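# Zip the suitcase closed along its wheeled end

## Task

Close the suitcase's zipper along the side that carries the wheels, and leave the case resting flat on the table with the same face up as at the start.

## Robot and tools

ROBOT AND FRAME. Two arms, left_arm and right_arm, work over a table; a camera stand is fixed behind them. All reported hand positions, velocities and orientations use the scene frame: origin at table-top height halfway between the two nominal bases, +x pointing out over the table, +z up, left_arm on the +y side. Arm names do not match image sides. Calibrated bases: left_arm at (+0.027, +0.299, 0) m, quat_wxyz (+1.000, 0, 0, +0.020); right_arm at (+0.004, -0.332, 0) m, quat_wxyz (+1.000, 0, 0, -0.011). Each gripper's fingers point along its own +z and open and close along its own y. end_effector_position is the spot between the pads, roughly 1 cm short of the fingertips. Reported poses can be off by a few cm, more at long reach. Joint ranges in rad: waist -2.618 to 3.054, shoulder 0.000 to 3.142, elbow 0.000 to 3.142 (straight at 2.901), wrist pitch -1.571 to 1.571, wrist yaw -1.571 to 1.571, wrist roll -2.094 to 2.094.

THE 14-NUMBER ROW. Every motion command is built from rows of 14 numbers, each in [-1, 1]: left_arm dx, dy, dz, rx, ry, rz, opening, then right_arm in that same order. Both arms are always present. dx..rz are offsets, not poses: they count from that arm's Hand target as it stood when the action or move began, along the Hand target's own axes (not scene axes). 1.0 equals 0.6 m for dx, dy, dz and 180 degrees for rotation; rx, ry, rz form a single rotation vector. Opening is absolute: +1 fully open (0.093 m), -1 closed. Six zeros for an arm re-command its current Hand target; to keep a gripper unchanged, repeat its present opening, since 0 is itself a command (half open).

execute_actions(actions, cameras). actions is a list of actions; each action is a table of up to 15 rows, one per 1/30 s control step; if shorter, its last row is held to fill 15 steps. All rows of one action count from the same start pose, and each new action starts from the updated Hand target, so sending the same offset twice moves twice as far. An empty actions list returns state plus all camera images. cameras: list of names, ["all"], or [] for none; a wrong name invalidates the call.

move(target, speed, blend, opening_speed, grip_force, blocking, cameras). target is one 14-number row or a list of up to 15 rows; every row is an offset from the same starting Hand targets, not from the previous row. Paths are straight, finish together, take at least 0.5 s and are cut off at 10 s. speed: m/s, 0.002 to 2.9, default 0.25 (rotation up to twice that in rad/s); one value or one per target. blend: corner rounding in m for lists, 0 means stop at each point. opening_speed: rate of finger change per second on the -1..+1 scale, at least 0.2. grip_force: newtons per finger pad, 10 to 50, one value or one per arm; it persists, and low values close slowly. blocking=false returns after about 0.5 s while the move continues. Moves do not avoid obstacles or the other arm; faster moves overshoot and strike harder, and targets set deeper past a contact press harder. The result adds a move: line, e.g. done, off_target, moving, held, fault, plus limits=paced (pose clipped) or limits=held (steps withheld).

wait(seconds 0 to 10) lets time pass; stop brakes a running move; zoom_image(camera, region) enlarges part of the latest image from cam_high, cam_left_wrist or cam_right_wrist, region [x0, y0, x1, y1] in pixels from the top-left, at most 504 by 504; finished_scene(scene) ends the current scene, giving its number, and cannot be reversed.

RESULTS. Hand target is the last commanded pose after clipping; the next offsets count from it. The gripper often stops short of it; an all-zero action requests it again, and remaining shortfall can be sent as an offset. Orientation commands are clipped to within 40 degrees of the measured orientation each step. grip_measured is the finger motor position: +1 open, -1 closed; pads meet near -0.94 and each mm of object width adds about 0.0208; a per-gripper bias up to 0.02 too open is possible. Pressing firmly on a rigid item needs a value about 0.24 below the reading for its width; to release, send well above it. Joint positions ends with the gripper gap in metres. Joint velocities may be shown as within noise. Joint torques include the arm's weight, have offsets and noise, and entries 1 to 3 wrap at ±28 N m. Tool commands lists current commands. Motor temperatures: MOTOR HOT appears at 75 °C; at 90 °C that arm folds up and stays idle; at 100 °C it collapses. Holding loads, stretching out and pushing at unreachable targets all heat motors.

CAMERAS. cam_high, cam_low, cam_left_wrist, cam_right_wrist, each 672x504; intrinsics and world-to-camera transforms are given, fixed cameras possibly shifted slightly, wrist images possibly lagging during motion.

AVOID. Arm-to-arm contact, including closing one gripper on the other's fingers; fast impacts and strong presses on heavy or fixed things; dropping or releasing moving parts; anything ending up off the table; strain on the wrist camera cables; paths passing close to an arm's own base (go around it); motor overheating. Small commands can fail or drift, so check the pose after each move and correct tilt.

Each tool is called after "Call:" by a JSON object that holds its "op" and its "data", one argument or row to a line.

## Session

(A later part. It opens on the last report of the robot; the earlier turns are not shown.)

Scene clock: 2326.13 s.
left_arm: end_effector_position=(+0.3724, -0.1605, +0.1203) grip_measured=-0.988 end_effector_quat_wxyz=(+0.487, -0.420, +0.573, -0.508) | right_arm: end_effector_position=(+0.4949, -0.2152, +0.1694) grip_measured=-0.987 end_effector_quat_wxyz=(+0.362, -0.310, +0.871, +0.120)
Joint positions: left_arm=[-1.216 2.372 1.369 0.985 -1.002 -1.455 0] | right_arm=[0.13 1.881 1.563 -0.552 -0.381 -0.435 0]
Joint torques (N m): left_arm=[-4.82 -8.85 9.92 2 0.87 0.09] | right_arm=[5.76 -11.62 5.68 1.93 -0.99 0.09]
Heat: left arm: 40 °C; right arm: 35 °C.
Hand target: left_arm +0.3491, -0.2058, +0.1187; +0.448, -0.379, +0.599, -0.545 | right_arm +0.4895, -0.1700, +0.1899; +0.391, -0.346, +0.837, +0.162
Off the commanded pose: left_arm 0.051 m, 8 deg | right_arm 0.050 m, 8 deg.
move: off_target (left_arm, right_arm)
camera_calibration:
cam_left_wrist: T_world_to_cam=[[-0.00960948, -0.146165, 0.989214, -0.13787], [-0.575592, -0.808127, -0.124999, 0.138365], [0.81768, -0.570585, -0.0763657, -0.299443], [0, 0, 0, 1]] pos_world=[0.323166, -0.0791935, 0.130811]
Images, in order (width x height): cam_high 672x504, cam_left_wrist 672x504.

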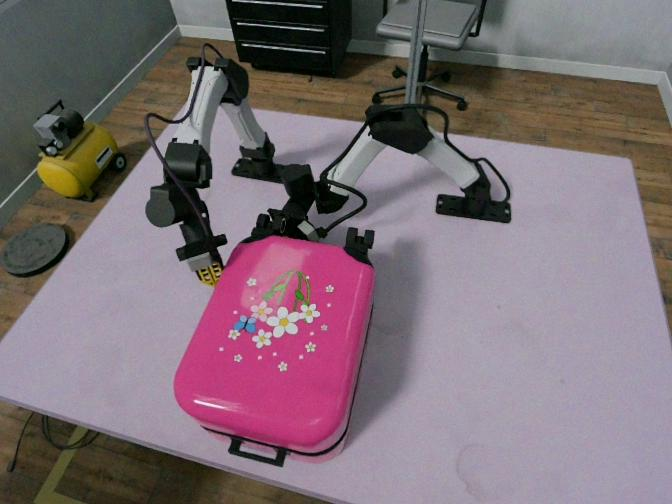

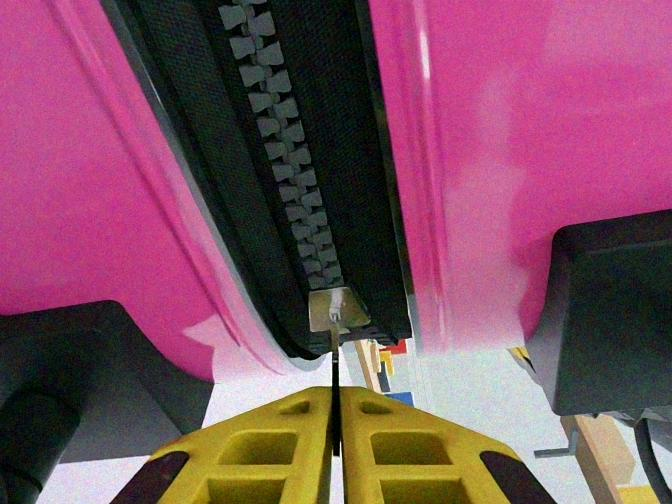

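Call:
{"op": "move", "data": {
  "target": [0.0315,-0.004,0.063,0.005,0.04,-0.01,-1,-0.015,0.024,0.018,0,0,0,-1],
  "speed": 0.05,
  "cameras": ["cam_left_wrist","cam_right_wrist"]
}}

Scene clock: 2338.20 s.
left_arm: end_effector_position=(+0.3928, -0.1911, +0.1232) grip_measured=-0.988 end_effector_quat_wxyz=(+0.450, -0.399, +0.585, -0.545) | right_arm: end_effector_position=(+0.4993, -0.2064, +0.1709) grip_measured=-0.987 end_effector_quat_wxyz=(+0.368, -0.300, +0.875, +0.097)
Joint positions: left_arm=[-1.18 2.431 1.494 0.934 -0.857 -1.481 0] | right_arm=[0.17 1.88 1.563 -0.523 -0.305 -0.394 0]
Joint velocities: left_arm=[within noise] | right_arm=[-0.007 0.007 -0.017 -0.037 -0.154 -0.007 0]
Joint torques (N m): left_arm=[-2.74 -9.24 10.39 2.03 1.25 0.03] | right_arm=[6.46 -10.99 6.27 1.85 -1.37 -0.01]
Heat: left arm: 40 °C; right arm: 35 °C.
Hand target: left_arm +0.3789, -0.2358, +0.1187; +0.404, -0.350, +0.616, -0.579 | right_arm +0.4893, -0.1500, +0.1899; +0.391, -0.346, +0.837, +0.161
Off the commanded pose: left_arm 0.047 m, 9 deg | right_arm 0.060 m, 10 deg.
move: off_target (left_arm, right_arm)
camera_calibration:
cam_left_wrist: T_world_to_cam=[[-0.0213619, -0.105596, 0.99418, -0.133194], [-0.659938, -0.745497, -0.093362, 0.166954], [0.751016, -0.658091, -0.0537613, -0.326646], [0, 0, 0, 1]] pos_world=[0.35265, -0.104564, 0.130445]
cam_right_wrist: T_world_to_cam=[[0.598703, -0.797376, 0.0757998, -0.478235], [-0.743173, -0.588304, -0.318736, 0.340438], [0.298746, 0.134496, -0.944808, 0.122826], [0, 0, 0, 1]] pos_world=[0.502631, -0.197572, 0.260807]
Images, in order (width x height): cam_left_wrist 672x504, cam_right_wrist 672x504.

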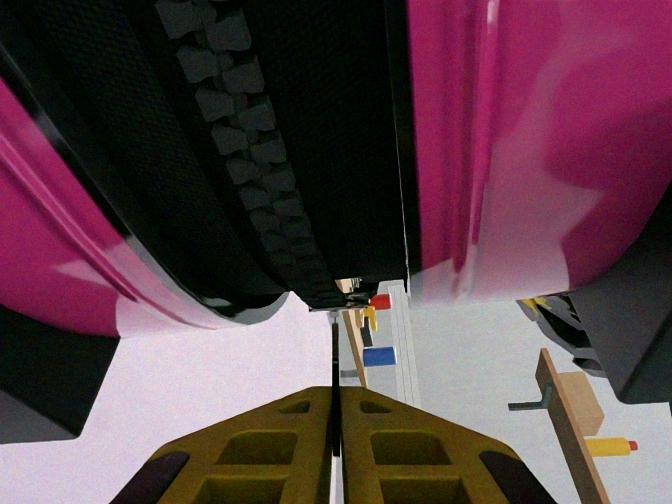

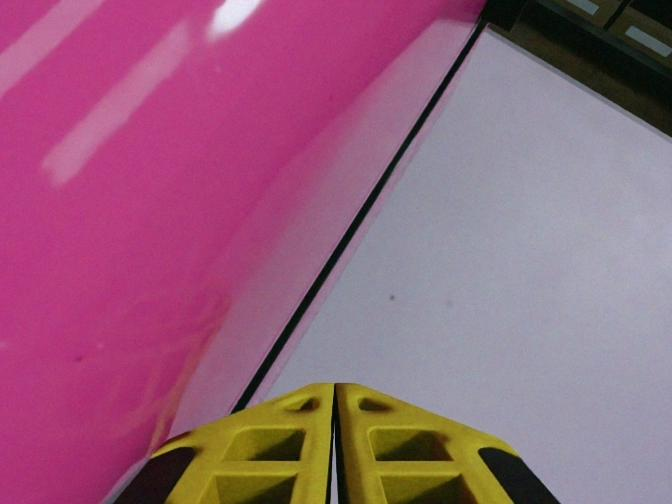

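Call:
{"op": "move", "data": {
  "target": [0.01,0,0.097,0,0,0,-1,0,0,0,0,0,0,-1],
  "speed": 0.05,
  "cameras": ["cam_left_wrist","cam_high"]
}}

Scene clock: 2346.50 s.
left_arm: end_effector_position=(+0.4270, -0.2175, +0.1225) grip_measured=-0.988 end_effector_quat_wxyz=(+0.460, -0.412, +0.573, -0.539) | right_arm: end_effector_position=(+0.5113, -0.2159, +0.1764) grip_measured=-0.987 end_effector_quat_wxyz=(+0.387, -0.284, +0.875, +0.063)
Joint positions: left_arm=[-1.151 2.578 1.782 0.801 -0.869 -1.485 0] | right_arm=[0.171 1.88 1.563 -0.475 -0.232 -0.382 0]
Joint torques (N m): left_arm=[-0.51 -10.02 11.85 1.83 1.84 0.11] | right_arm=[6.24 -11.22 6.43 1.49 -1.98 -0.06]
Motor temperatures (°C): left_arm=[21 41 33 33 20 19 20] | right_arm=[22 32 30 35 21 19 21]
Heat: left arm: 41 °C; right arm: 35 °C.
Hand target: left_arm +0.4289, -0.2663, +0.1181; +0.404, -0.349, +0.616, -0.580 | right_arm +0.4893, -0.1500, +0.1898; +0.391, -0.346, +0.837, +0.161
Off the commanded pose: left_arm 0.049 m, 12 deg | right_arm 0.071 m, 14 deg.
move: off_target (left_arm, right_arm)
camera_calibration:
cam_left_wrist: T_world_to_cam=[[-0.0198389, -0.0956014, 0.995222, -0.133183], [-0.628059, -0.773309, -0.0868042, 0.149356], [0.777913, -0.62678, -0.0447016, -0.375517], [0, 0, 0, 1]] pos_world=[0.383282, -0.1326, 0.128725]
Images, in order (width x height): cam_high 672x504, cam_left_wrist 672x504.

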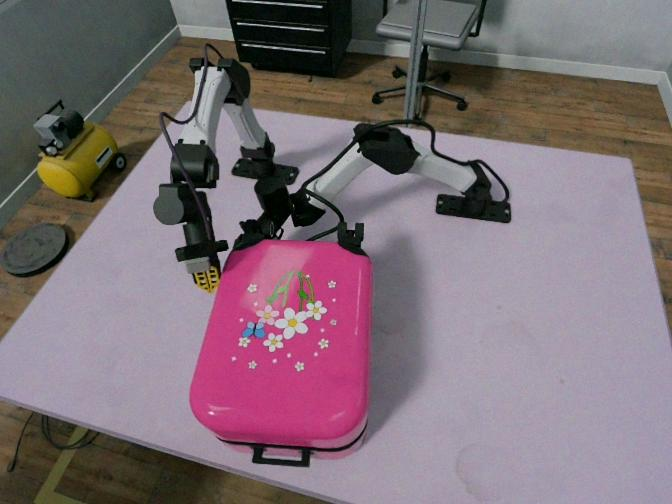

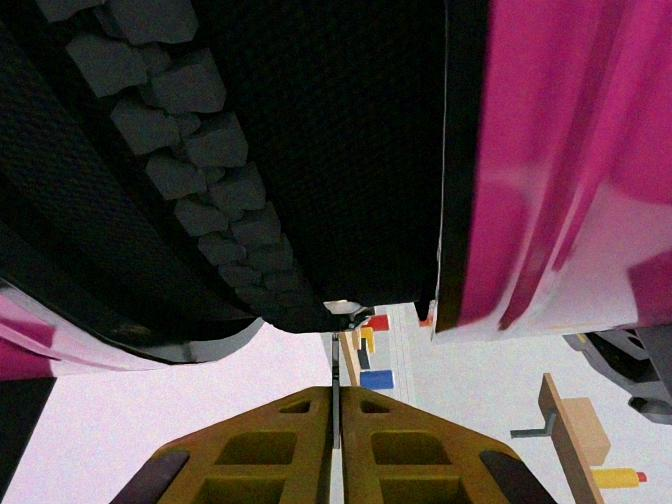

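Call:
{"op": "move", "data": {
  "target": [
    [0,0,0,0,0,0,-1,-0.024,-0.194,0.003,0,0,0,-1],
    [-0.035,0.003,0.075,0,0,0,-1,-0.024,-0.194,0.003,0,0,0,-1]
  ],
  "speed": 0.06,
  "cameras": ["cam_left_wrist","cam_high","cam_right_wrist"]
}}

Scene clock: 2359.60 s.
left_arm: end_effector_position=(+0.4732, -0.2384, +0.1248) grip_measured=-0.988 end_effector_quat_wxyz=(+0.444, -0.392, +0.586, -0.553) | right_arm: end_effector_position=(+0.5770, -0.2345, +0.1926) grip_measured=-0.987 end_effector_quat_wxyz=(+0.382, -0.332, +0.849, +0.152)
Joint positions: left_arm=[-1.081 2.705 2.049 0.663 -0.735 -1.478 0] | right_arm=[0.044 2.242 2.162 -0.789 -0.523 -0.528 0]
Joint torques (N m): left_arm=[0.49 -11.07 11.25 1.96 1.43 0] | right_arm=[0.81 -11.18 8.36 1.44 -0.55 -0.11]
Heat: left arm: 42 °C; right arm: 34 °C.
Hand target: left_arm +0.4787, -0.2666, +0.1181; +0.404, -0.349, +0.616, -0.579 | right_arm +0.5790, -0.2248, +0.1997; +0.391, -0.346, +0.837, +0.161
Off the commanded pose: left_arm 0.030 m, 8 deg | right_arm 0.012 m, 3 deg.
move: off_target (left_arm, right_arm)
camera_calibration:
cam_left_wrist: T_world_to_cam=[[-0.0296095, -0.0986434, 0.994682, -0.132534], [-0.676224, -0.730852, -0.0926089, 0.196052], [0.736101, -0.67537, -0.0450648, -0.416173], [0, 0, 0, 1]] pos_world=[0.434996, -0.150859, 0.131231]
cam_right_wrist: T_world_to_cam=[[0.682238, -0.730793, 0.0222077, -0.571074], [-0.669038, -0.63626, -0.384137, 0.347185], [0.294854, 0.247215, -0.923009, 0.148321], [0, 0, 0, 1]] pos_world=[0.578155, -0.233104, 0.28295]
Images, in order (width x height): cam_high 672x504, cam_left_wrist 672x504, cam_right_wrist 672x504.

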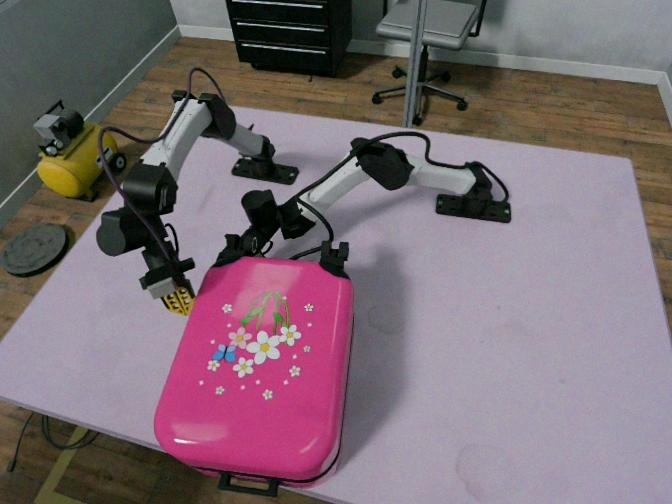

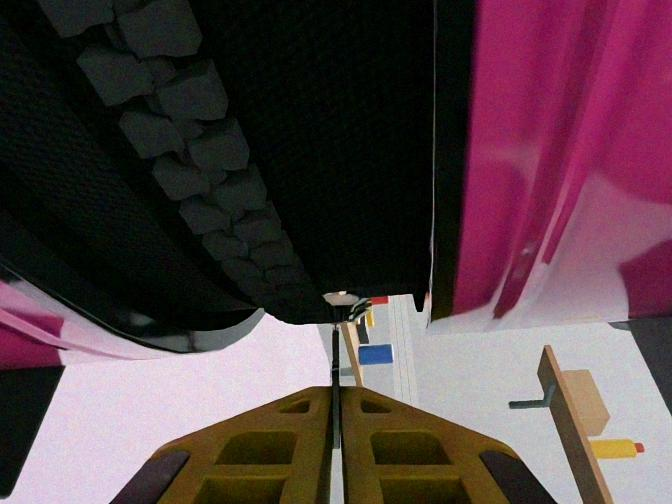

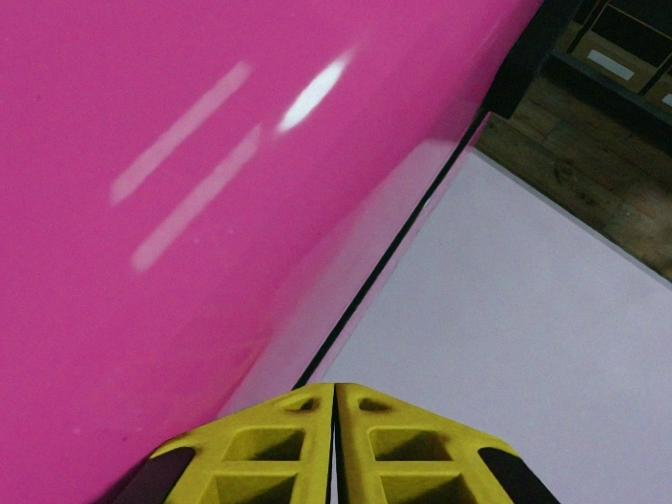

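Call:
{"op": "move", "data": {
  "target": [
    [-0.039,-0.008,-0.028,0,0,0,-1,0.09,-0.083,-0.186,0,0,0,-1],
    [-0.039,-0.008,-0.028,0,0,0,-0.7,0.09,-0.083,-0.186,0,0,0,-1],
    [-0.005,-0.008,-0.25,0,0,0,-0.7,0.09,-0.083,-0.186,0,0,0,-1]
  ],
  "speed": 0.12,
  "cameras": ["all"]
}}

Scene clock: 2378.87 s.
left_arm: end_effector_position=(+0.3446, -0.2075, +0.1038) grip_measured=-0.702 end_effector_quat_wxyz=(+0.396, -0.339, +0.632, -0.573) | right_arm: end_effector_position=(+0.5315, -0.3489, +0.1899) grip_measured=-0.987 end_effector_quat_wxyz=(+0.357, -0.329, +0.856, +0.177)
Joint positions: left_arm=[-1.239 2.389 1.341 1.009 -0.725 -1.484 0.012] | right_arm=[-0.216 2.197 2.13 -1.025 -0.693 -0.796 0]
Joint torques (N m): left_arm=[-0.54 -14.84 4.64 2.42 -0.24 0.07] | right_arm=[0.06 -16.95 7.66 1.09 -0.59 -0.14]
Motor temperatures (°C): left_arm=[21 50 36 33 22 19 20] | right_arm=[21 34 32 33 20 19 21]
Heat: left arm: 50 °C; right arm: 34 °C.
Hand target: left_arm +0.3444, -0.1996, +0.1235; +0.404, -0.350, +0.616, -0.579 | right_arm +0.5291, -0.3451, +0.2300; +0.391, -0.346, +0.837, +0.161
Off the commanded pose: left_arm 0.021 m, 3 deg | right_arm 0.040 m, 5 deg.
move: off_target (left_arm, right_arm); target 2's new opening was sent with left_arm's hand 0.006 m and 5 deg from that target
camera_calibration:
cam_left_wrist: T_world_to_cam=[[-0.0263718, -0.1307, 0.991071, -0.119751], [-0.791353, -0.603029, -0.100583, 0.196681], [0.610791, -0.786939, -0.0875267, -0.277165], [0, 0, 0, 1]] pos_world=[0.321776, -0.115159, 0.114206]
cam_right_wrist: T_world_to_cam=[[0.693317, -0.719422, -0.0417529, -0.613378], [-0.68348, -0.638104, -0.354513, 0.244271], [0.228402, 0.274327, -0.934119, 0.234434], [0, 0, 0, 1]] pos_world=[0.538675, -0.349719, 0.279976]

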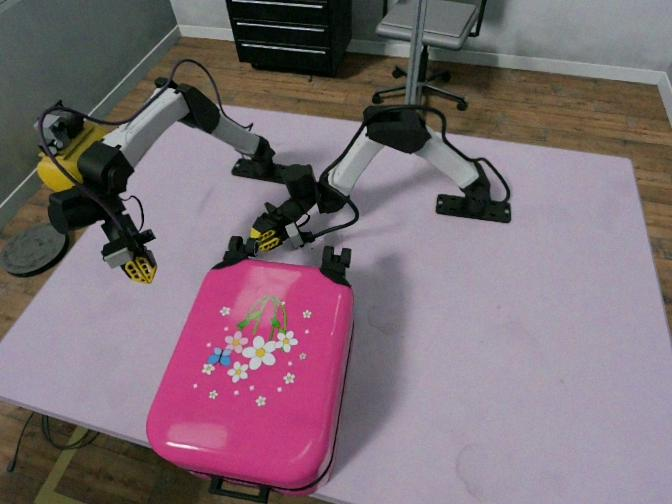

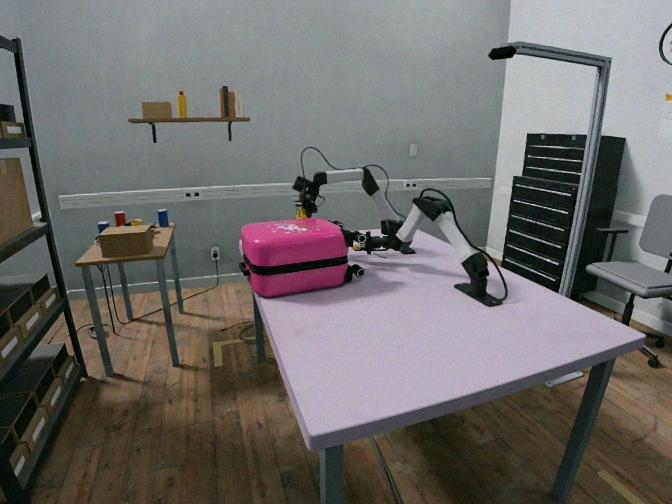

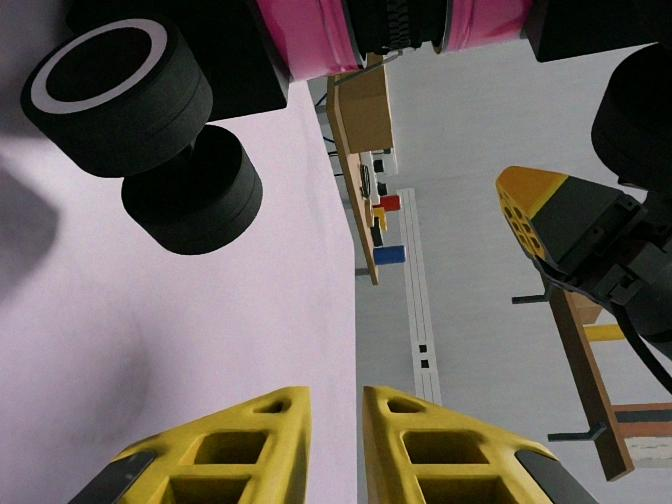

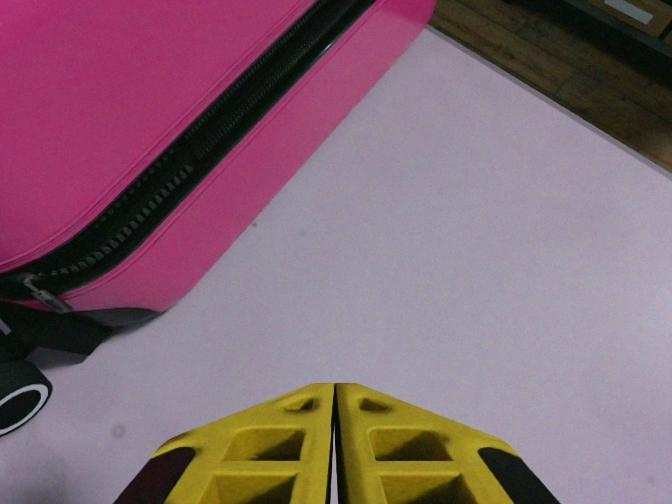

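Call:
{"op": "move", "data": {
  "target": [
    [0.0065,-0.0335,-0.215,0,0,0,-0.7,0,0,0,0,0,0,-1],
    [-0.208,-0.275,-0.263,-0.2815,0.0965,0.3827,0.75,0,0,0,0,0,0,-1]
  ],
  "speed": 0.2,
  "cameras": ["cam_left_wrist","cam_high"]
}}

Scene clock: 2399.03 s.
left_arm: end_effector_position=(+0.2487, -0.0397, +0.3046) grip_measured=+0.748 end_effector_quat_wxyz=(+0.391, -0.006, +0.920, -0.027) | right_arm: end_effector_position=(+0.5315, -0.3489, +0.1899) grip_measured=-0.987 end_effector_quat_wxyz=(+0.357, -0.329, +0.856, +0.177)
Joint positions: left_arm=[-1.317 1.886 2.171 -1.506 -0.742 -1.152 0.081] | right_arm=[-0.216 2.197 2.13 -1.025 -0.693 -0.796 0]
Joint torques (N m): left_arm=[0.2 -5.64 8.28 0.45 -0.3 -0.01] | right_arm=[0.05 -16.92 7.72 1.08 -0.58 -0.13]
Motor temperatures (°C): left_arm=[20 52 34 33 20 19 20] | right_arm=[20 40 32 32 20 19 21]
Heat: left arm: 52 °C; right arm: 40 °C.
Hand target: left_arm +0.2495, -0.0334, +0.2997; +0.383, +0.000, +0.924, -0.001 | right_arm +0.5291, -0.3451, +0.2300; +0.391, -0.346, +0.837, +0.161
Off the commanded pose: left_arm 0.008 m, 3 deg | right_arm 0.040 m, 5 deg.
move: off_target (left_arm, right_arm); target 2's new opening was sent with left_arm's hand 0.008 m and 3 deg from that target
camera_calibration:
cam_left_wrist: T_world_to_cam=[[-0.0164136, -0.999114, 0.0387421, -0.0462216], [-0.934442, 0.00154242, -0.356111, 0.379645], [0.355736, -0.0420473, -0.93364, 0.281759], [0, 0, 0, 1]] pos_world=[0.253765, -0.034919, 0.400048]
Images, in order (width x height): cam_high 672x504, cam_left_wrist 672x504.

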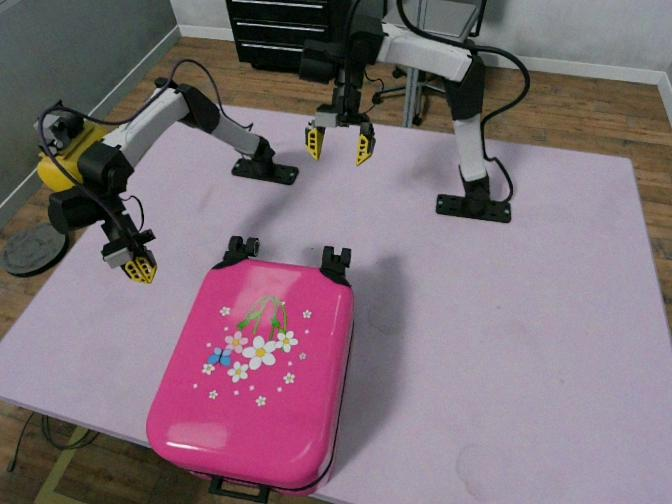

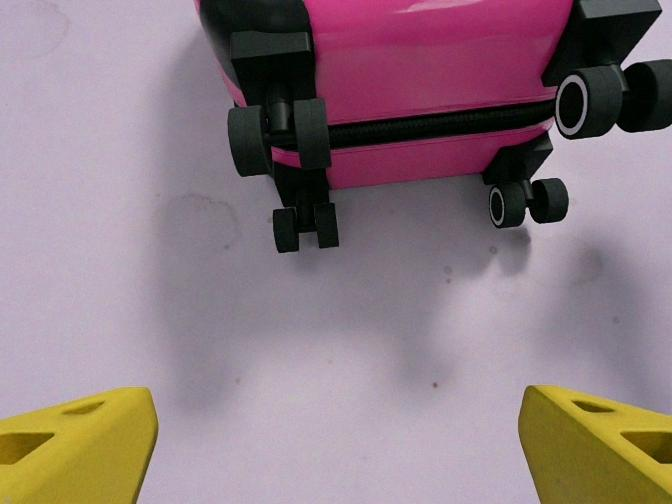

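Call:
{"op": "move", "data": {
  "target": [
    [-0.049,0.039,0.1735,0,0,0,0.75,0,0,0,0,0,0,-1],
    [-0.049,0.039,0.315,0,0,0,0.75,0,0,0,0,0,0,-1],
    [-0.049,0.039,0.315,0,0,0,-0.3,0,0,0,0,0,0,-1]
  ],
  "speed": [0.2,0.1,0.1],
  "opening_speed": 0.7,
  "cameras": ["cam_left_wrist"]
}}

Call:
{"op": "move", "data": {
  "target": [0.12,0,-0.12,0,0,0,-0.3,0,0,0,0,0,0,-1],
  "speed": 0.06,
  "cameras": ["cam_high","cam_right_wrist"]
}}

Scene clock: 2412.77 s.
left_arm: end_effector_position=(+0.4040, -0.0030, +0.2015) grip_measured=+0.030 end_effector_quat_wxyz=(+0.393, -0.009, +0.920, +0.003) | right_arm: end_effector_position=(+0.5315, -0.3489, +0.1899) grip_measured=-0.987 end_effector_quat_wxyz=(+0.357, -0.329, +0.856, +0.177)
Joint positions: left_arm=[-0.913 1.896 1.72 -0.813 -0.595 -0.708 0.047] | right_arm=[-0.216 2.197 2.13 -1.025 -0.693 -0.796 0]
Joint torques (N m): left_arm=[-0.84 -6.97 5.85 1.99 0 0.06] | right_arm=[0.03 -16.91 7.66 1.09 -0.58 -0.11]
Heat: left arm: 48 °C; right arm: 43 °C.
Hand target: left_arm +0.4041, -0.0103, +0.1870; +0.383, +0.000, +0.924, -0.001 | right_arm +0.5291, -0.3451, +0.2300; +0.391, -0.346, +0.837, +0.161
Off the commanded pose: left_arm 0.016 m, 2 deg | right_arm 0.040 m, 5 deg.
move: off_target (left_arm, right_arm); target 3's new opening was sent with left_arm's hand 0.016 m and 2 deg from that target
camera_calibration:
cam_left_wrist: T_world_to_cam=[[0.0126082, -0.999819, -0.0142304, -0.00412568], [-0.933396, -0.00666395, -0.358787, 0.488081], [0.358627, 0.0178063, -0.933311, 0.130778], [0, 0, 0, 1]] pos_world=[0.408725, -0.00320104, 0.297115]
Images, in order (width x height): cam_left_wrist 672x504.

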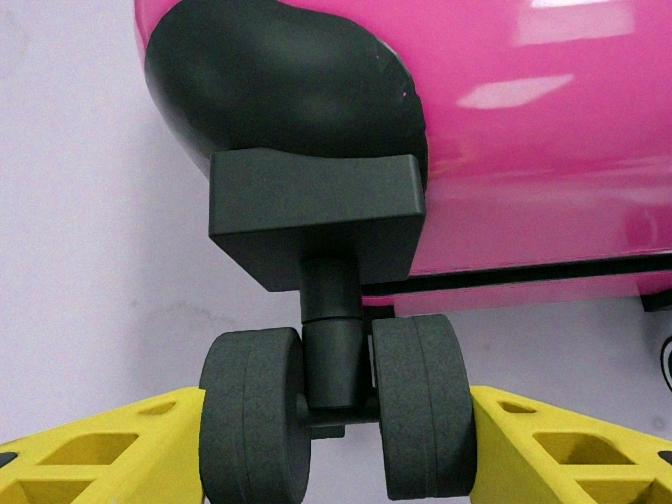

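Scene clock: 2414.90 s.
left_arm: end_effector_position=(+0.3263, -0.0091, +0.1981) grip_measured=+0.015 end_effector_quat_wxyz=(+0.416, -0.022, +0.909, +0.003) | right_arm: end_effector_position=(+0.5315, -0.3489, +0.1899) grip_measured=-0.987 end_effector_quat_wxyz=(+0.357, -0.329, +0.856, +0.177)
Joint positions: left_arm=[-1.108 1.758 1.522 -0.85 -0.739 -0.926 0.046] | right_arm=[-0.216 2.197 2.13 -1.025 -0.693 -0.796 0]
Joint torques (N m): left_arm=[-3.11 -9.2 4.66 0.82 0.22 -0.21] | right_arm=[0.06 -16.96 7.69 1.1 -0.57 -0.12]
Heat: left arm: 48 °C; right arm: 43 °C.
Hand target: left_arm +0.3023, -0.0102, +0.1868; +0.383, +0.000, +0.924, -0.001 | right_arm +0.5291, -0.3451, +0.2300; +0.391, -0.346, +0.837, +0.161
Off the commanded pose: left_arm 0.027 m, 5 deg | right_arm 0.040 m, 5 deg.
move: off_target (left_arm, right_arm)
camera_calibration:
cam_right_wrist: T_world_to_cam=[[0.693317, -0.719422, -0.0417529, -0.613378], [-0.68348, -0.638104, -0.354513, 0.244271], [0.228402, 0.274327, -0.934119, 0.234434], [0, 0, 0, 1]] pos_world=[0.538675, -0.349719, 0.279976]
Images, in order (width x height): cam_high 672x504, cam_right_wrist 672x504.

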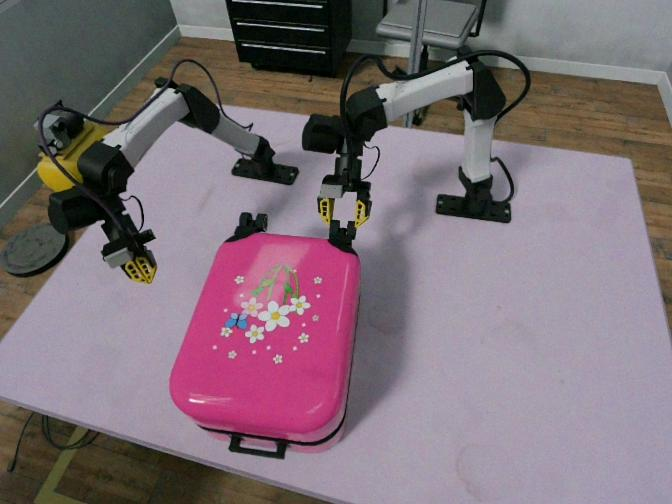

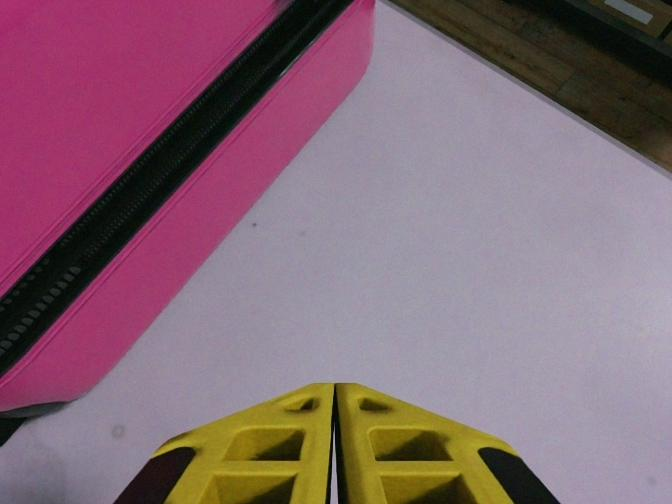

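Call:
{"op": "move", "data": {
  "target": [0,0,0,0,0,0,-0.3,0.204,0.169,-0.0355,-0.16,-0.216,-0.058,-0.4],
  "speed": 0.2,
  "cameras": ["cam_right_wrist","cam_high"]
}}

Scene clock: 2427.13 s.
left_arm: end_effector_position=(+0.3263, -0.0091, +0.1981) grip_measured=+0.015 end_effector_quat_wxyz=(+0.416, -0.022, +0.909, +0.003) | right_arm: end_effector_position=(+0.3866, -0.3366, +0.1456) grip_measured=-0.403 end_effector_quat_wxyz=(+0.558, -0.402, +0.623, +0.373)
Joint positions: left_arm=[-1.108 1.758 1.522 -0.85 -0.739 -0.926 0.046] | right_arm=[-0.444 2.144 1.457 -1.404 -1.456 -2.078 0.026]
Joint torques (N m): left_arm=[-3.04 -9.44 4.75 0.85 0.19 -0.2] | right_arm=[-0.49 -8.62 6.34 -0.57 -0.6 -0.11]
Motor temperatures (°C): left_arm=[21 47 32 29 20 19 21] | right_arm=[20 45 32 31 20 19 21]
Heat: left arm: 47 °C; right arm: 45 °C.
Hand target: left_arm +0.3023, -0.0102, +0.1868; +0.383, +0.000, +0.924, -0.001 | right_arm +0.3903, -0.3403, +0.1497; +0.561, -0.431, +0.562, +0.430
Off the commanded pose: left_arm 0.027 m, 5 deg | right_arm 0.007 m, 10 deg.
joint sent to its limit (right arm) — joint 6 (wrist roll), lower limit. The joint targets are off in orientation, not in position.
move: off_target (left_arm, right_arm)
camera_calibration:
cam_right_wrist: T_world_to_cam=[[0.91192, -0.410298, 0.00750716, -0.493558], [-0.209749, -0.481752, -0.850835, 0.0791775], [0.352713, 0.774319, -0.52538, 0.28358], [0, 0, 0, 1]] pos_world=[0.366671, -0.383943, 0.220059]
Images, in order (width x height): cam_high 672x504, cam_right_wrist 672x504.

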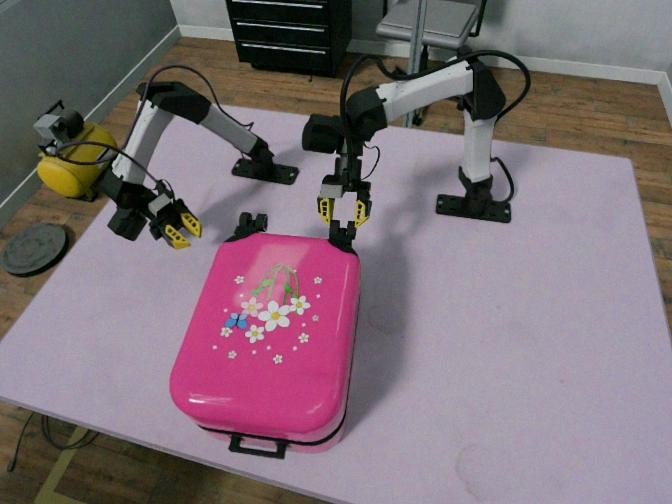

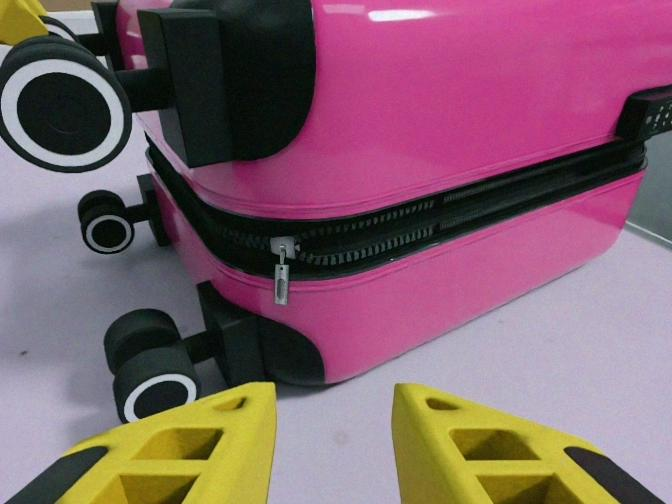

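Call:
{"op": "move", "data": {
  "target": [0,0,0,0,0,0,-0.3,0.06,0.026,0.105,0,0,0,-0.4],
  "speed": 0.15,
  "cameras": ["cam_right_wrist"]
}}

Scene clock: 2438.97 s.
left_arm: end_effector_position=(+0.3263, -0.0091, +0.1981) grip_measured=+0.015 end_effector_quat_wxyz=(+0.416, -0.022, +0.909, +0.003) | right_arm: end_effector_position=(+0.3888, -0.2751, +0.1129) grip_measured=-0.403 end_effector_quat_wxyz=(+0.548, -0.432, +0.580, +0.421)
Joint positions: left_arm=[-1.108 1.758 1.522 -0.85 -0.739 -0.926 0.046] | right_arm=[-0.279 2.227 1.408 -1.275 -1.519 -2.079 0.026]
Joint torques (N m): left_arm=[-3.07 -9.28 4.81 0.84 0.25 -0.18] | right_arm=[0.05 -8.91 3.62 -0.21 -0.82 -0.09]
Heat: left arm: 46 °C; right arm: 42 °C.
Hand target: left_arm +0.3023, -0.0102, +0.1868; +0.383, +0.000, +0.924, -0.001 | right_arm +0.3916, -0.2755, +0.1136; +0.561, -0.431, +0.562, +0.430
Off the commanded pose: left_arm 0.027 m, 5 deg | right_arm 0.003 m, 3 deg.
joint sent to its limit (right arm) — joint 6 (wrist roll), lower limit. The joint targets still meet the commanded pose.
move: off_target (left_arm, right_arm)
camera_calibration:
cam_right_wrist: T_world_to_cam=[[0.958215, -0.285979, 0.00628498, -0.453761], [-0.131613, -0.460285, -0.877961, 0.0599586], [0.253971, 0.840449, -0.478691, 0.269283], [0, 0, 0, 1]] pos_world=[0.374302, -0.328486, 0.184396]
Images, in order (width x height): cam_right_wrist 672x504.

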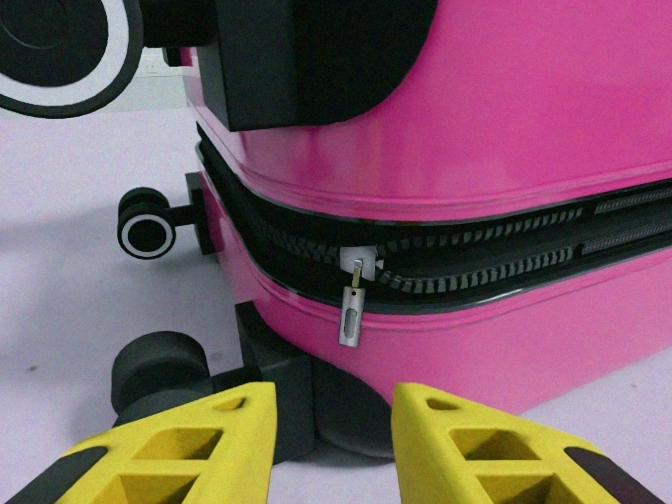

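Call:
{"op": "move", "data": {
  "target": [0,0,0,0,0,0,-0.3,0.0,-0.006,0.073,0,0,0,-0.4],
  "speed": 0.1,
  "cameras": ["cam_right_wrist"]
}}

Scene clock: 2446.73 s.
left_arm: end_effector_position=(+0.3263, -0.0091, +0.1981) grip_measured=+0.015 end_effector_quat_wxyz=(+0.416, -0.022, +0.909, +0.003) | right_arm: end_effector_position=(+0.4019, -0.2341, +0.1052) grip_measured=-0.403 end_effector_quat_wxyz=(+0.531, -0.459, +0.551, +0.451)
Joint positions: left_arm=[-1.108 1.758 1.522 -0.85 -0.739 -0.926 0.046] | right_arm=[-0.161 2.268 1.457 -1.12 -1.539 -1.922 0.026]
Joint torques (N m): left_arm=[-3.02 -9.39 4.68 0.81 0.19 -0.21] | right_arm=[-0.06 -10.8 4.4 -0.01 -0.96 0.12]
Heat: left arm: 46 °C; right arm: 41 °C.
Hand target: left_arm +0.3023, -0.0102, +0.1868; +0.383, +0.000, +0.924, -0.001 | right_arm +0.4063, -0.2340, +0.1135; +0.560, -0.431, +0.562, +0.430
Off the commanded pose: left_arm 0.027 m, 5 deg | right_arm 0.010 m, 5 deg.
joint sent to its limit (right arm) — joint 5 (wrist yaw), lower limit. The joint targets are off in orientation, not in position.
move: off_target (left_arm, right_arm)
camera_calibration:
cam_right_wrist: T_world_to_cam=[[0.98256, -0.185565, 0.0118842, -0.441361], [-0.0759191, -0.458688, -0.885348, 0.0526104], [0.169741, 0.869005, -0.464777, 0.266831], [0, 0, 0, 1]] pos_world=[0.392366, -0.289647, 0.175841]
Images, in order (width x height): cam_right_wrist 672x504.

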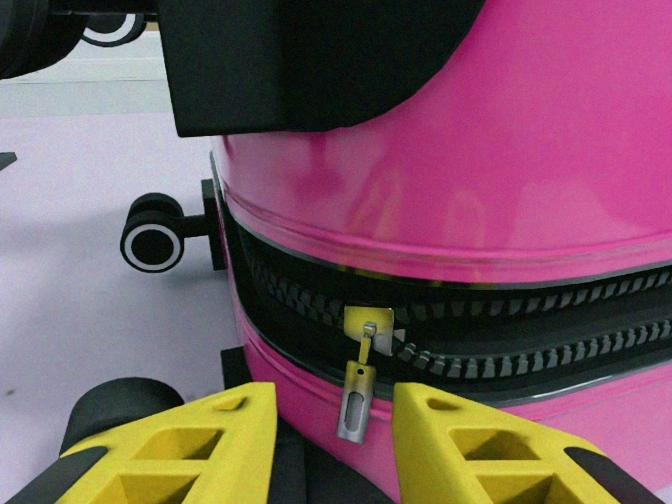

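Call:
{"op": "move", "data": {
  "target": [
    [0,0,0,0,0,0,-0.3,0.0,-0.005,0.022,0,0,0,-0.4],
    [0,0,0,0,0,0,-0.3,0.0,-0.005,0.022,0,0,0,-1]
  ],
  "speed": 0.06,
  "opening_speed": 0.6,
  "cameras": ["cam_right_wrist"]
}}

Call:
{"op": "zoom_image", "data": {
  "camera": "cam_right_wrist",
  "region": [250, 280, 450, 430]
}}

Scene clock: 2458.80 s.
left_arm: end_effector_position=(+0.3262, -0.0088, +0.1980) grip_measured=+0.015 end_effector_quat_wxyz=(+0.416, -0.023, +0.909, +0.003) | right_arm: end_effector_position=(+0.4108, -0.2304, +0.1029) grip_measured=-0.987 end_effector_quat_wxyz=(+0.528, -0.459, +0.550, +0.456)
Joint positions: left_arm=[-1.108 1.758 1.522 -0.851 -0.739 -0.927 0.046] | right_arm=[-0.147 2.268 1.457 -0.985 -1.544 -1.779 0]
Joint torques (N m): left_arm=[-3.07 -9.28 4.78 0.8 0.23 -0.21] | right_arm=[1.69 -11.64 4.31 0.27 -0.95 0.26]
Motor temperatures (°C): left_arm=[21 45 31 28 20 19 21] | right_arm=[20 40 31 28 20 19 21]
Heat: left arm: 45 °C; right arm: 40 °C.
Hand target: left_arm +0.3023, -0.0102, +0.1868; +0.383, +0.000, +0.924, -0.001 | right_arm +0.4127, -0.2220, +0.1134; +0.560, -0.431, +0.562, +0.430
Off the commanded pose: left_arm 0.026 m, 5 deg | right_arm 0.014 m, 6 deg.
joint sent to its limit (right arm) — joint 5 (wrist yaw), lower limit. The joint targets are off in orientation, not in position.
move: off_target (left_arm, right_arm); target 2's new opening was sent with right_arm's hand 0.015 m and 6 deg from that target
camera_calibration:
cam_right_wrist: T_world_to_cam=[[0.984132, -0.177379, 0.00462791, -0.447447], [-0.0778641, -0.455148, -0.887005, 0.0547542], [0.159442, 0.872569, -0.461737, 0.265752], [0, 0, 0, 1]] pos_world=[0.402238, -0.286333, 0.173345]
Images, in order (width x height): cam_right_wrist 672x504.

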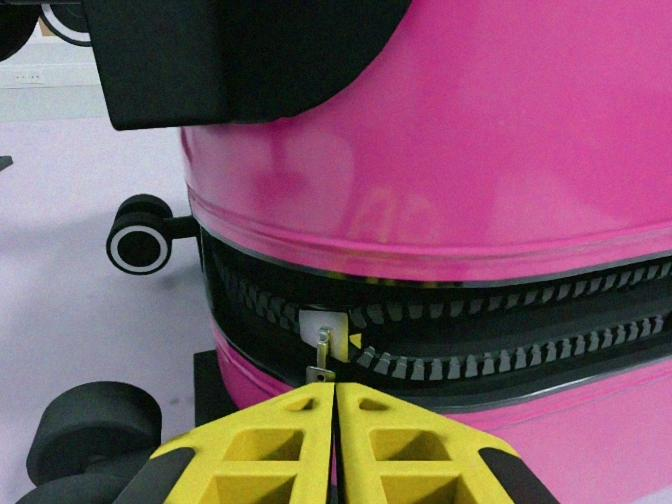

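Scaled by 2.520 from the camera's 672x504 image, which has a finer 960x720 frame.

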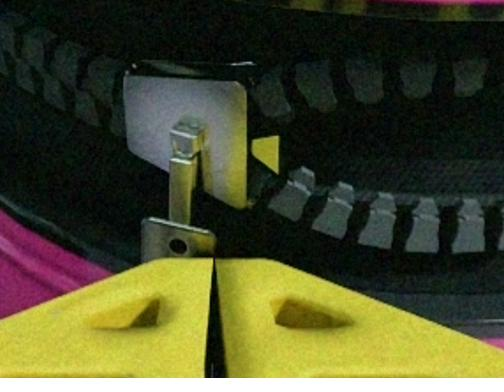

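Call:
{"op": "move", "data": {
  "target": [
    [0,0,0,0,0,0,-0.3,0,0.0,-0.035,0,0,0,-0.3],
    [0,0,0,0,0,0,-0.3,0.0,0.01,-0.035,0,0,0,-0.3]
  ],
  "speed": 0.08,
  "cameras": ["cam_right_wrist"]
}}

Scene clock: 2465.43 s.
left_arm: end_effector_position=(+0.3256, -0.0075, +0.1981) grip_measured=+0.014 end_effector_quat_wxyz=(+0.415, -0.026, +0.909, +0.004) | right_arm: end_effector_position=(+0.3989, -0.2396, +0.0904) grip_measured=-0.303 end_effector_quat_wxyz=(+0.527, -0.442, +0.564, +0.457)
Joint positions: left_arm=[-1.108 1.757 1.522 -0.858 -0.742 -0.936 0.046] | right_arm=[-0.177 2.255 1.371 -0.936 -1.542 -1.77 0.031]
Joint torques (N m): left_arm=[-3.15 -9.39 4.6 0.92 0.22 -0.15] | right_arm=[-0.39 -14.8 3.52 0.15 -0.96 0.16]
Heat: left arm: 45 °C; right arm: 40 °C.
Hand target: left_arm +0.3023, -0.0102, +0.1869; +0.383, +0.000, +0.924, -0.001 | right_arm +0.4015, -0.2408, +0.1136; +0.561, -0.431, +0.562, +0.430
Off the commanded pose: left_arm 0.026 m, 5 deg | right_arm 0.023 m, 5 deg.
joint sent to its limit (right arm) — joint 5 (wrist yaw), lower limit. The joint targets are off in orientation, not in position.
move: off_target (left_arm, right_arm)
camera_calibration:
cam_right_wrist: T_world_to_cam=[[0.978087, -0.206342, -0.027728, -0.438933], [-0.119745, -0.448589, -0.88568, 0.0566689], [0.170315, 0.869593, -0.463467, 0.264963], [0, 0, 0, 1]] pos_world=[0.390973, -0.295559, 0.160822]
Images, in order (width x height): cam_right_wrist 672x504.

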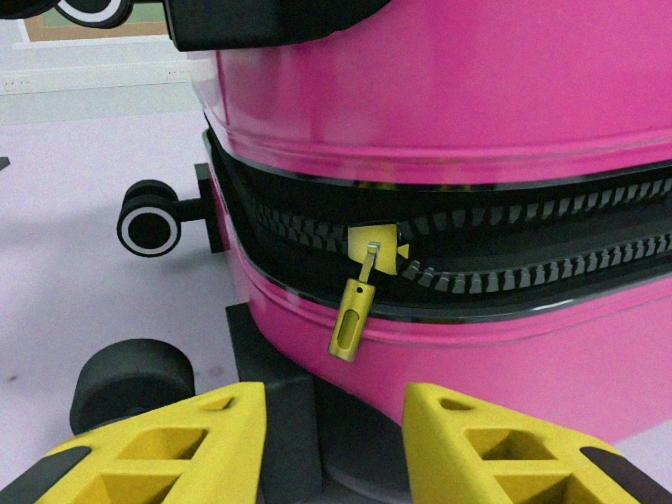

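Call:
{"op": "move", "data": {
  "target": [
    [0,0,0,0,0,0,-0.3,-0.012,0.0,0.01,0,0,0,-0.3],
    [0,0,0,0,0,0,-0.3,-0.012,0.0,0.055,0,0,0,-0.3]
  ],
  "speed": 0.06,
  "cameras": ["cam_right_wrist"]
}}

Scene clock: 2472.37 s.
left_arm: end_effector_position=(+0.3241, -0.0038, +0.1977) grip_measured=+0.014 end_effector_quat_wxyz=(+0.413, -0.031, +0.910, +0.009) | right_arm: end_effector_position=(+0.3999, -0.2196, +0.0960) grip_measured=-0.303 end_effector_quat_wxyz=(+0.506, -0.451, +0.561, +0.475)
Joint positions: left_arm=[-1.108 1.754 1.522 -0.879 -0.746 -0.953 0.046] | right_arm=[-0.124 2.239 1.383 -0.888 -1.534 -1.667 0.031]
Joint torques (N m): left_arm=[-3.06 -9.09 4.7 1.12 0.23 0.03] | right_arm=[2.5 -13.12 6.61 0.46 -1.07 0.27]
Heat: left arm: 46 °C; right arm: 42 °C.
Hand target: left_arm +0.3023, -0.0101, +0.1868; +0.383, +0.000, +0.924, -0.001 | right_arm +0.4101, -0.2089, +0.1207; +0.561, -0.431, +0.562, +0.430
Off the commanded pose: left_arm 0.025 m, 5 deg | right_arm 0.029 m, 8 deg.
joint sent to its limit (right arm) — joint 5 (wrist yaw), lower limit. The joint targets are off in orientation, not in position.
move: off_target (left_arm, right_arm)
camera_calibration:
cam_right_wrist: T_world_to_cam=[[0.986284, -0.155616, -0.0550238, -0.425174], [-0.121452, -0.458466, -0.880374, 0.0687661], [0.111774, 0.874982, -0.471077, 0.275407], [0, 0, 0, 1]] pos_world=[0.396911, -0.275613, 0.166883]
Images, in order (width x height): cam_right_wrist 672x504.

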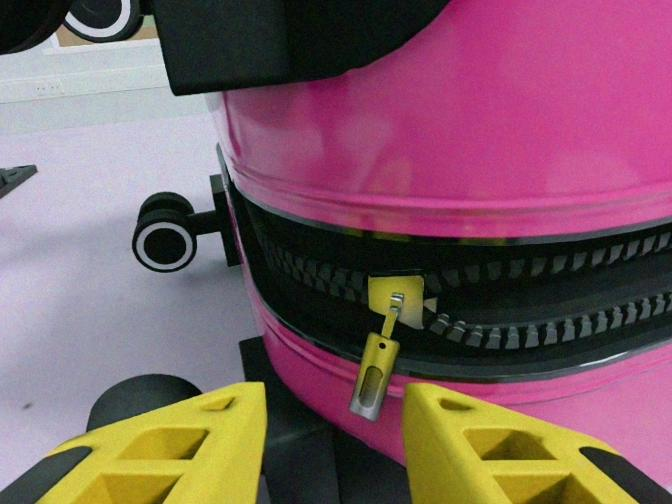

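Call:
{"op": "move", "data": {
  "target": [0,0,0,0,0,0,-0.3,0.0,-0.004,0.0,0,0,0,-1],
  "speed": 0.06,
  "opening_speed": 0.5,
  "cameras": ["cam_right_wrist"]
}}

Call:
{"op": "zoom_image", "data": {
  "camera": "cam_right_wrist",
  "region": [250, 280, 450, 430]
}}

Scene clock: 2478.83 s.
left_arm: end_effector_position=(+0.3241, -0.0038, +0.1977) grip_measured=+0.014 end_effector_quat_wxyz=(+0.413, -0.031, +0.910, +0.009) | right_arm: end_effector_position=(+0.4100, -0.2194, +0.0954) grip_measured=-0.987 end_effector_quat_wxyz=(+0.511, -0.457, +0.556, +0.470)
Joint positions: left_arm=[-1.108 1.754 1.522 -0.879 -0.746 -0.953 0.046] | right_arm=[-0.12 2.239 1.385 -0.761 -1.534 -1.559 0]
Joint torques (N m): left_arm=[-3.1 -9.07 4.67 1.13 0.24 0] | right_arm=[2.04 -14.53 4.6 0.61 -1.02 0.36]
Heat: left arm: 45 °C; right arm: 44 °C.
Hand target: left_arm +0.3023, -0.0101, +0.1868; +0.383, +0.000, +0.924, -0.001 | right_arm +0.4124, -0.2096, +0.1206; +0.561, -0.431, +0.562, +0.430
Off the commanded pose: left_arm 0.025 m, 5 deg | right_arm 0.027 m, 8 deg.
move: off_target (left_arm, right_arm)
camera_calibration:
cam_right_wrist: T_world_to_cam=[[0.987277, -0.155494, -0.0332529, -0.437543], [-0.102382, -0.461618, -0.881151, 0.0609947], [0.121664, 0.873344, -0.471664, 0.269467], [0, 0, 0, 1]] pos_world=[0.405436, -0.275217, 0.166294]
Images, in order (width x height): cam_right_wrist 672x504.

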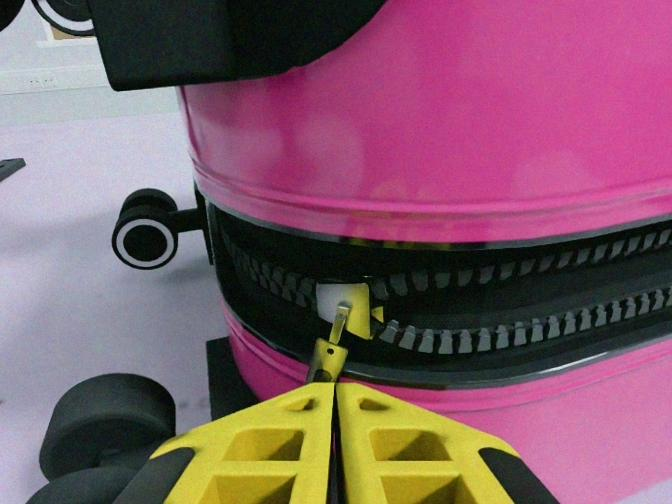

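Scaled by 2.520 from the camera's 672x504 image, which has a finer 960x720 frame.

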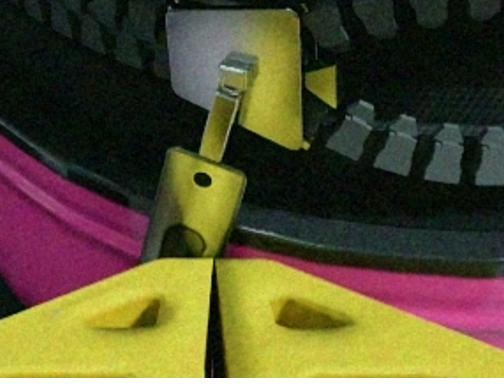

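Call:
{"op": "move", "data": {
  "target": [
    [0,0,0,0,0,0,-0.3,-0.002,0.008,-0.04,0,0,0,-0.6],
    [0,0,0,0,0,0,-0.3,-0.002,0.01,-0.05,0.09,0,0,-0.35]
  ],
  "speed": 0.08,
  "cameras": ["cam_right_wrist"]
}}

Scene clock: 2500.00 s.
left_arm: end_effector_position=(+0.3242, -0.0033, +0.1978) grip_measured=+0.014 end_effector_quat_wxyz=(+0.414, -0.034, +0.910, +0.009) | right_arm: end_effector_position=(+0.3987, -0.2389, +0.1195) grip_measured=-0.353 end_effector_quat_wxyz=(+0.604, -0.342, +0.627, +0.355)
Joint positions: left_arm=[-1.108 1.754 1.522 -0.88 -0.748 -0.96 0.046] | right_arm=[-0.144 1.997 0.636 1.308 -1.197 -0.018 0.028]
Joint torques (N m): left_arm=[-3.12 -9.05 4.57 1.11 0.28 0.12] | right_arm=[0.51 -6.49 3.03 2.06 0.06 0.03]
Motor temperatures (°C): left_arm=[21 43 30 27 19 19 22] | right_arm=[20 47 30 28 20 19 21]
Heat: left arm: 43 °C; right arm: 47 °C.
Hand target: left_arm +0.3023, -0.0101, +0.1869; +0.383, +0.000, +0.924, -0.001 | right_arm +0.3988, -0.2370, +0.1218; +0.615, -0.347, +0.617, +0.347
Off the commanded pose: left_arm 0.025 m, 6 deg | right_arm 0.003 m, 2 deg.
move: off_target (left_arm)
camera_calibration:
cam_right_wrist: T_world_to_cam=[[0.849708, -0.527171, -0.00928664, -0.465461], [-0.24744, -0.383154, -0.889925, 0.149825], [0.465585, 0.758475, -0.456012, 0.132769], [0, 0, 0, 1]] pos_world=[0.370763, -0.288673, 0.189554]
Images, in order (width x height): cam_right_wrist 672x504.

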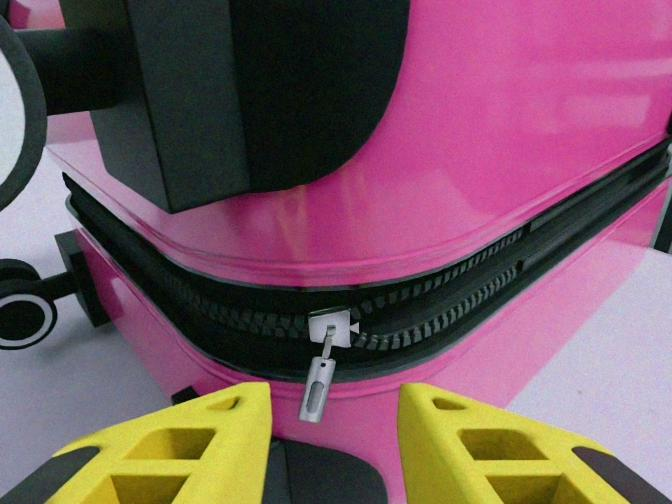

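Call:
{"op": "move", "data": {
  "target": [
    [0,0,0,0,0,0,-0.3,0.018,0.009,0,0,0,0,-0.35],
    [0,0,0,0,0,0,-0.3,0.018,0.009,0.03,0,0,0,-0.35]
  ],
  "speed": 0.06,
  "cameras": ["cam_right_wrist"]
}}

Scene clock: 2507.70 s.
left_arm: end_effector_position=(+0.3242, -0.0033, +0.1978) grip_measured=+0.014 end_effector_quat_wxyz=(+0.414, -0.034, +0.910, +0.009) | right_arm: end_effector_position=(+0.3955, -0.2187, +0.1001) grip_measured=-0.353 end_effector_quat_wxyz=(+0.592, -0.336, +0.636, +0.362)
Joint positions: left_arm=[-1.108 1.754 1.522 -0.88 -0.748 -0.96 0.046] | right_arm=[-0.082 2.052 0.613 1.353 -1.138 -0.015 0.028]
Joint torques (N m): left_arm=[-3.14 -8.98 4.41 1.08 0.29 0.09] | right_arm=[0.28 -6.79 5.09 2.14 0.03 0.04]
Heat: left arm: 42 °C; right arm: 43 °C.
Hand target: left_arm +0.3023, -0.0101, +0.1869; +0.383, +0.000, +0.924, -0.001 | right_arm +0.4035, -0.2188, +0.1112; +0.616, -0.347, +0.617, +0.347
Off the commanded pose: left_arm 0.025 m, 6 deg | right_arm 0.013 m, 4 deg.
move: off_target (left_arm, right_arm)
camera_calibration:
cam_right_wrist: T_world_to_cam=[[0.850886, -0.523774, -0.0406754, -0.448774], [-0.277573, -0.382487, -0.881281, 0.150693], [0.446034, 0.76116, -0.470838, 0.119878], [0, 0, 0, 1]] pos_world=[0.370214, -0.268664, 0.170992]
Images, in order (width x height): cam_right_wrist 672x504.

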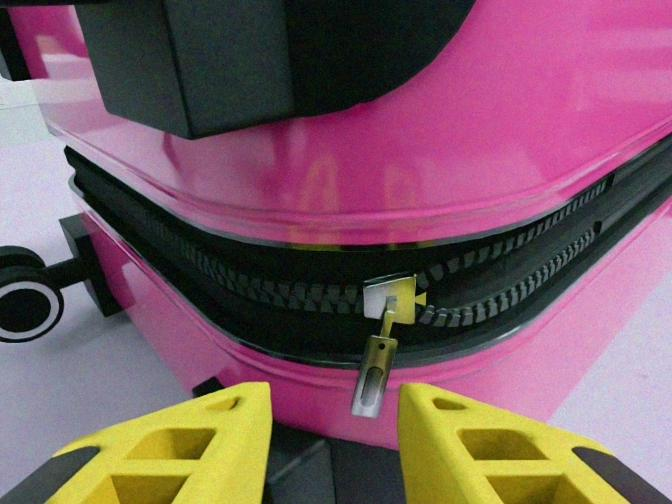

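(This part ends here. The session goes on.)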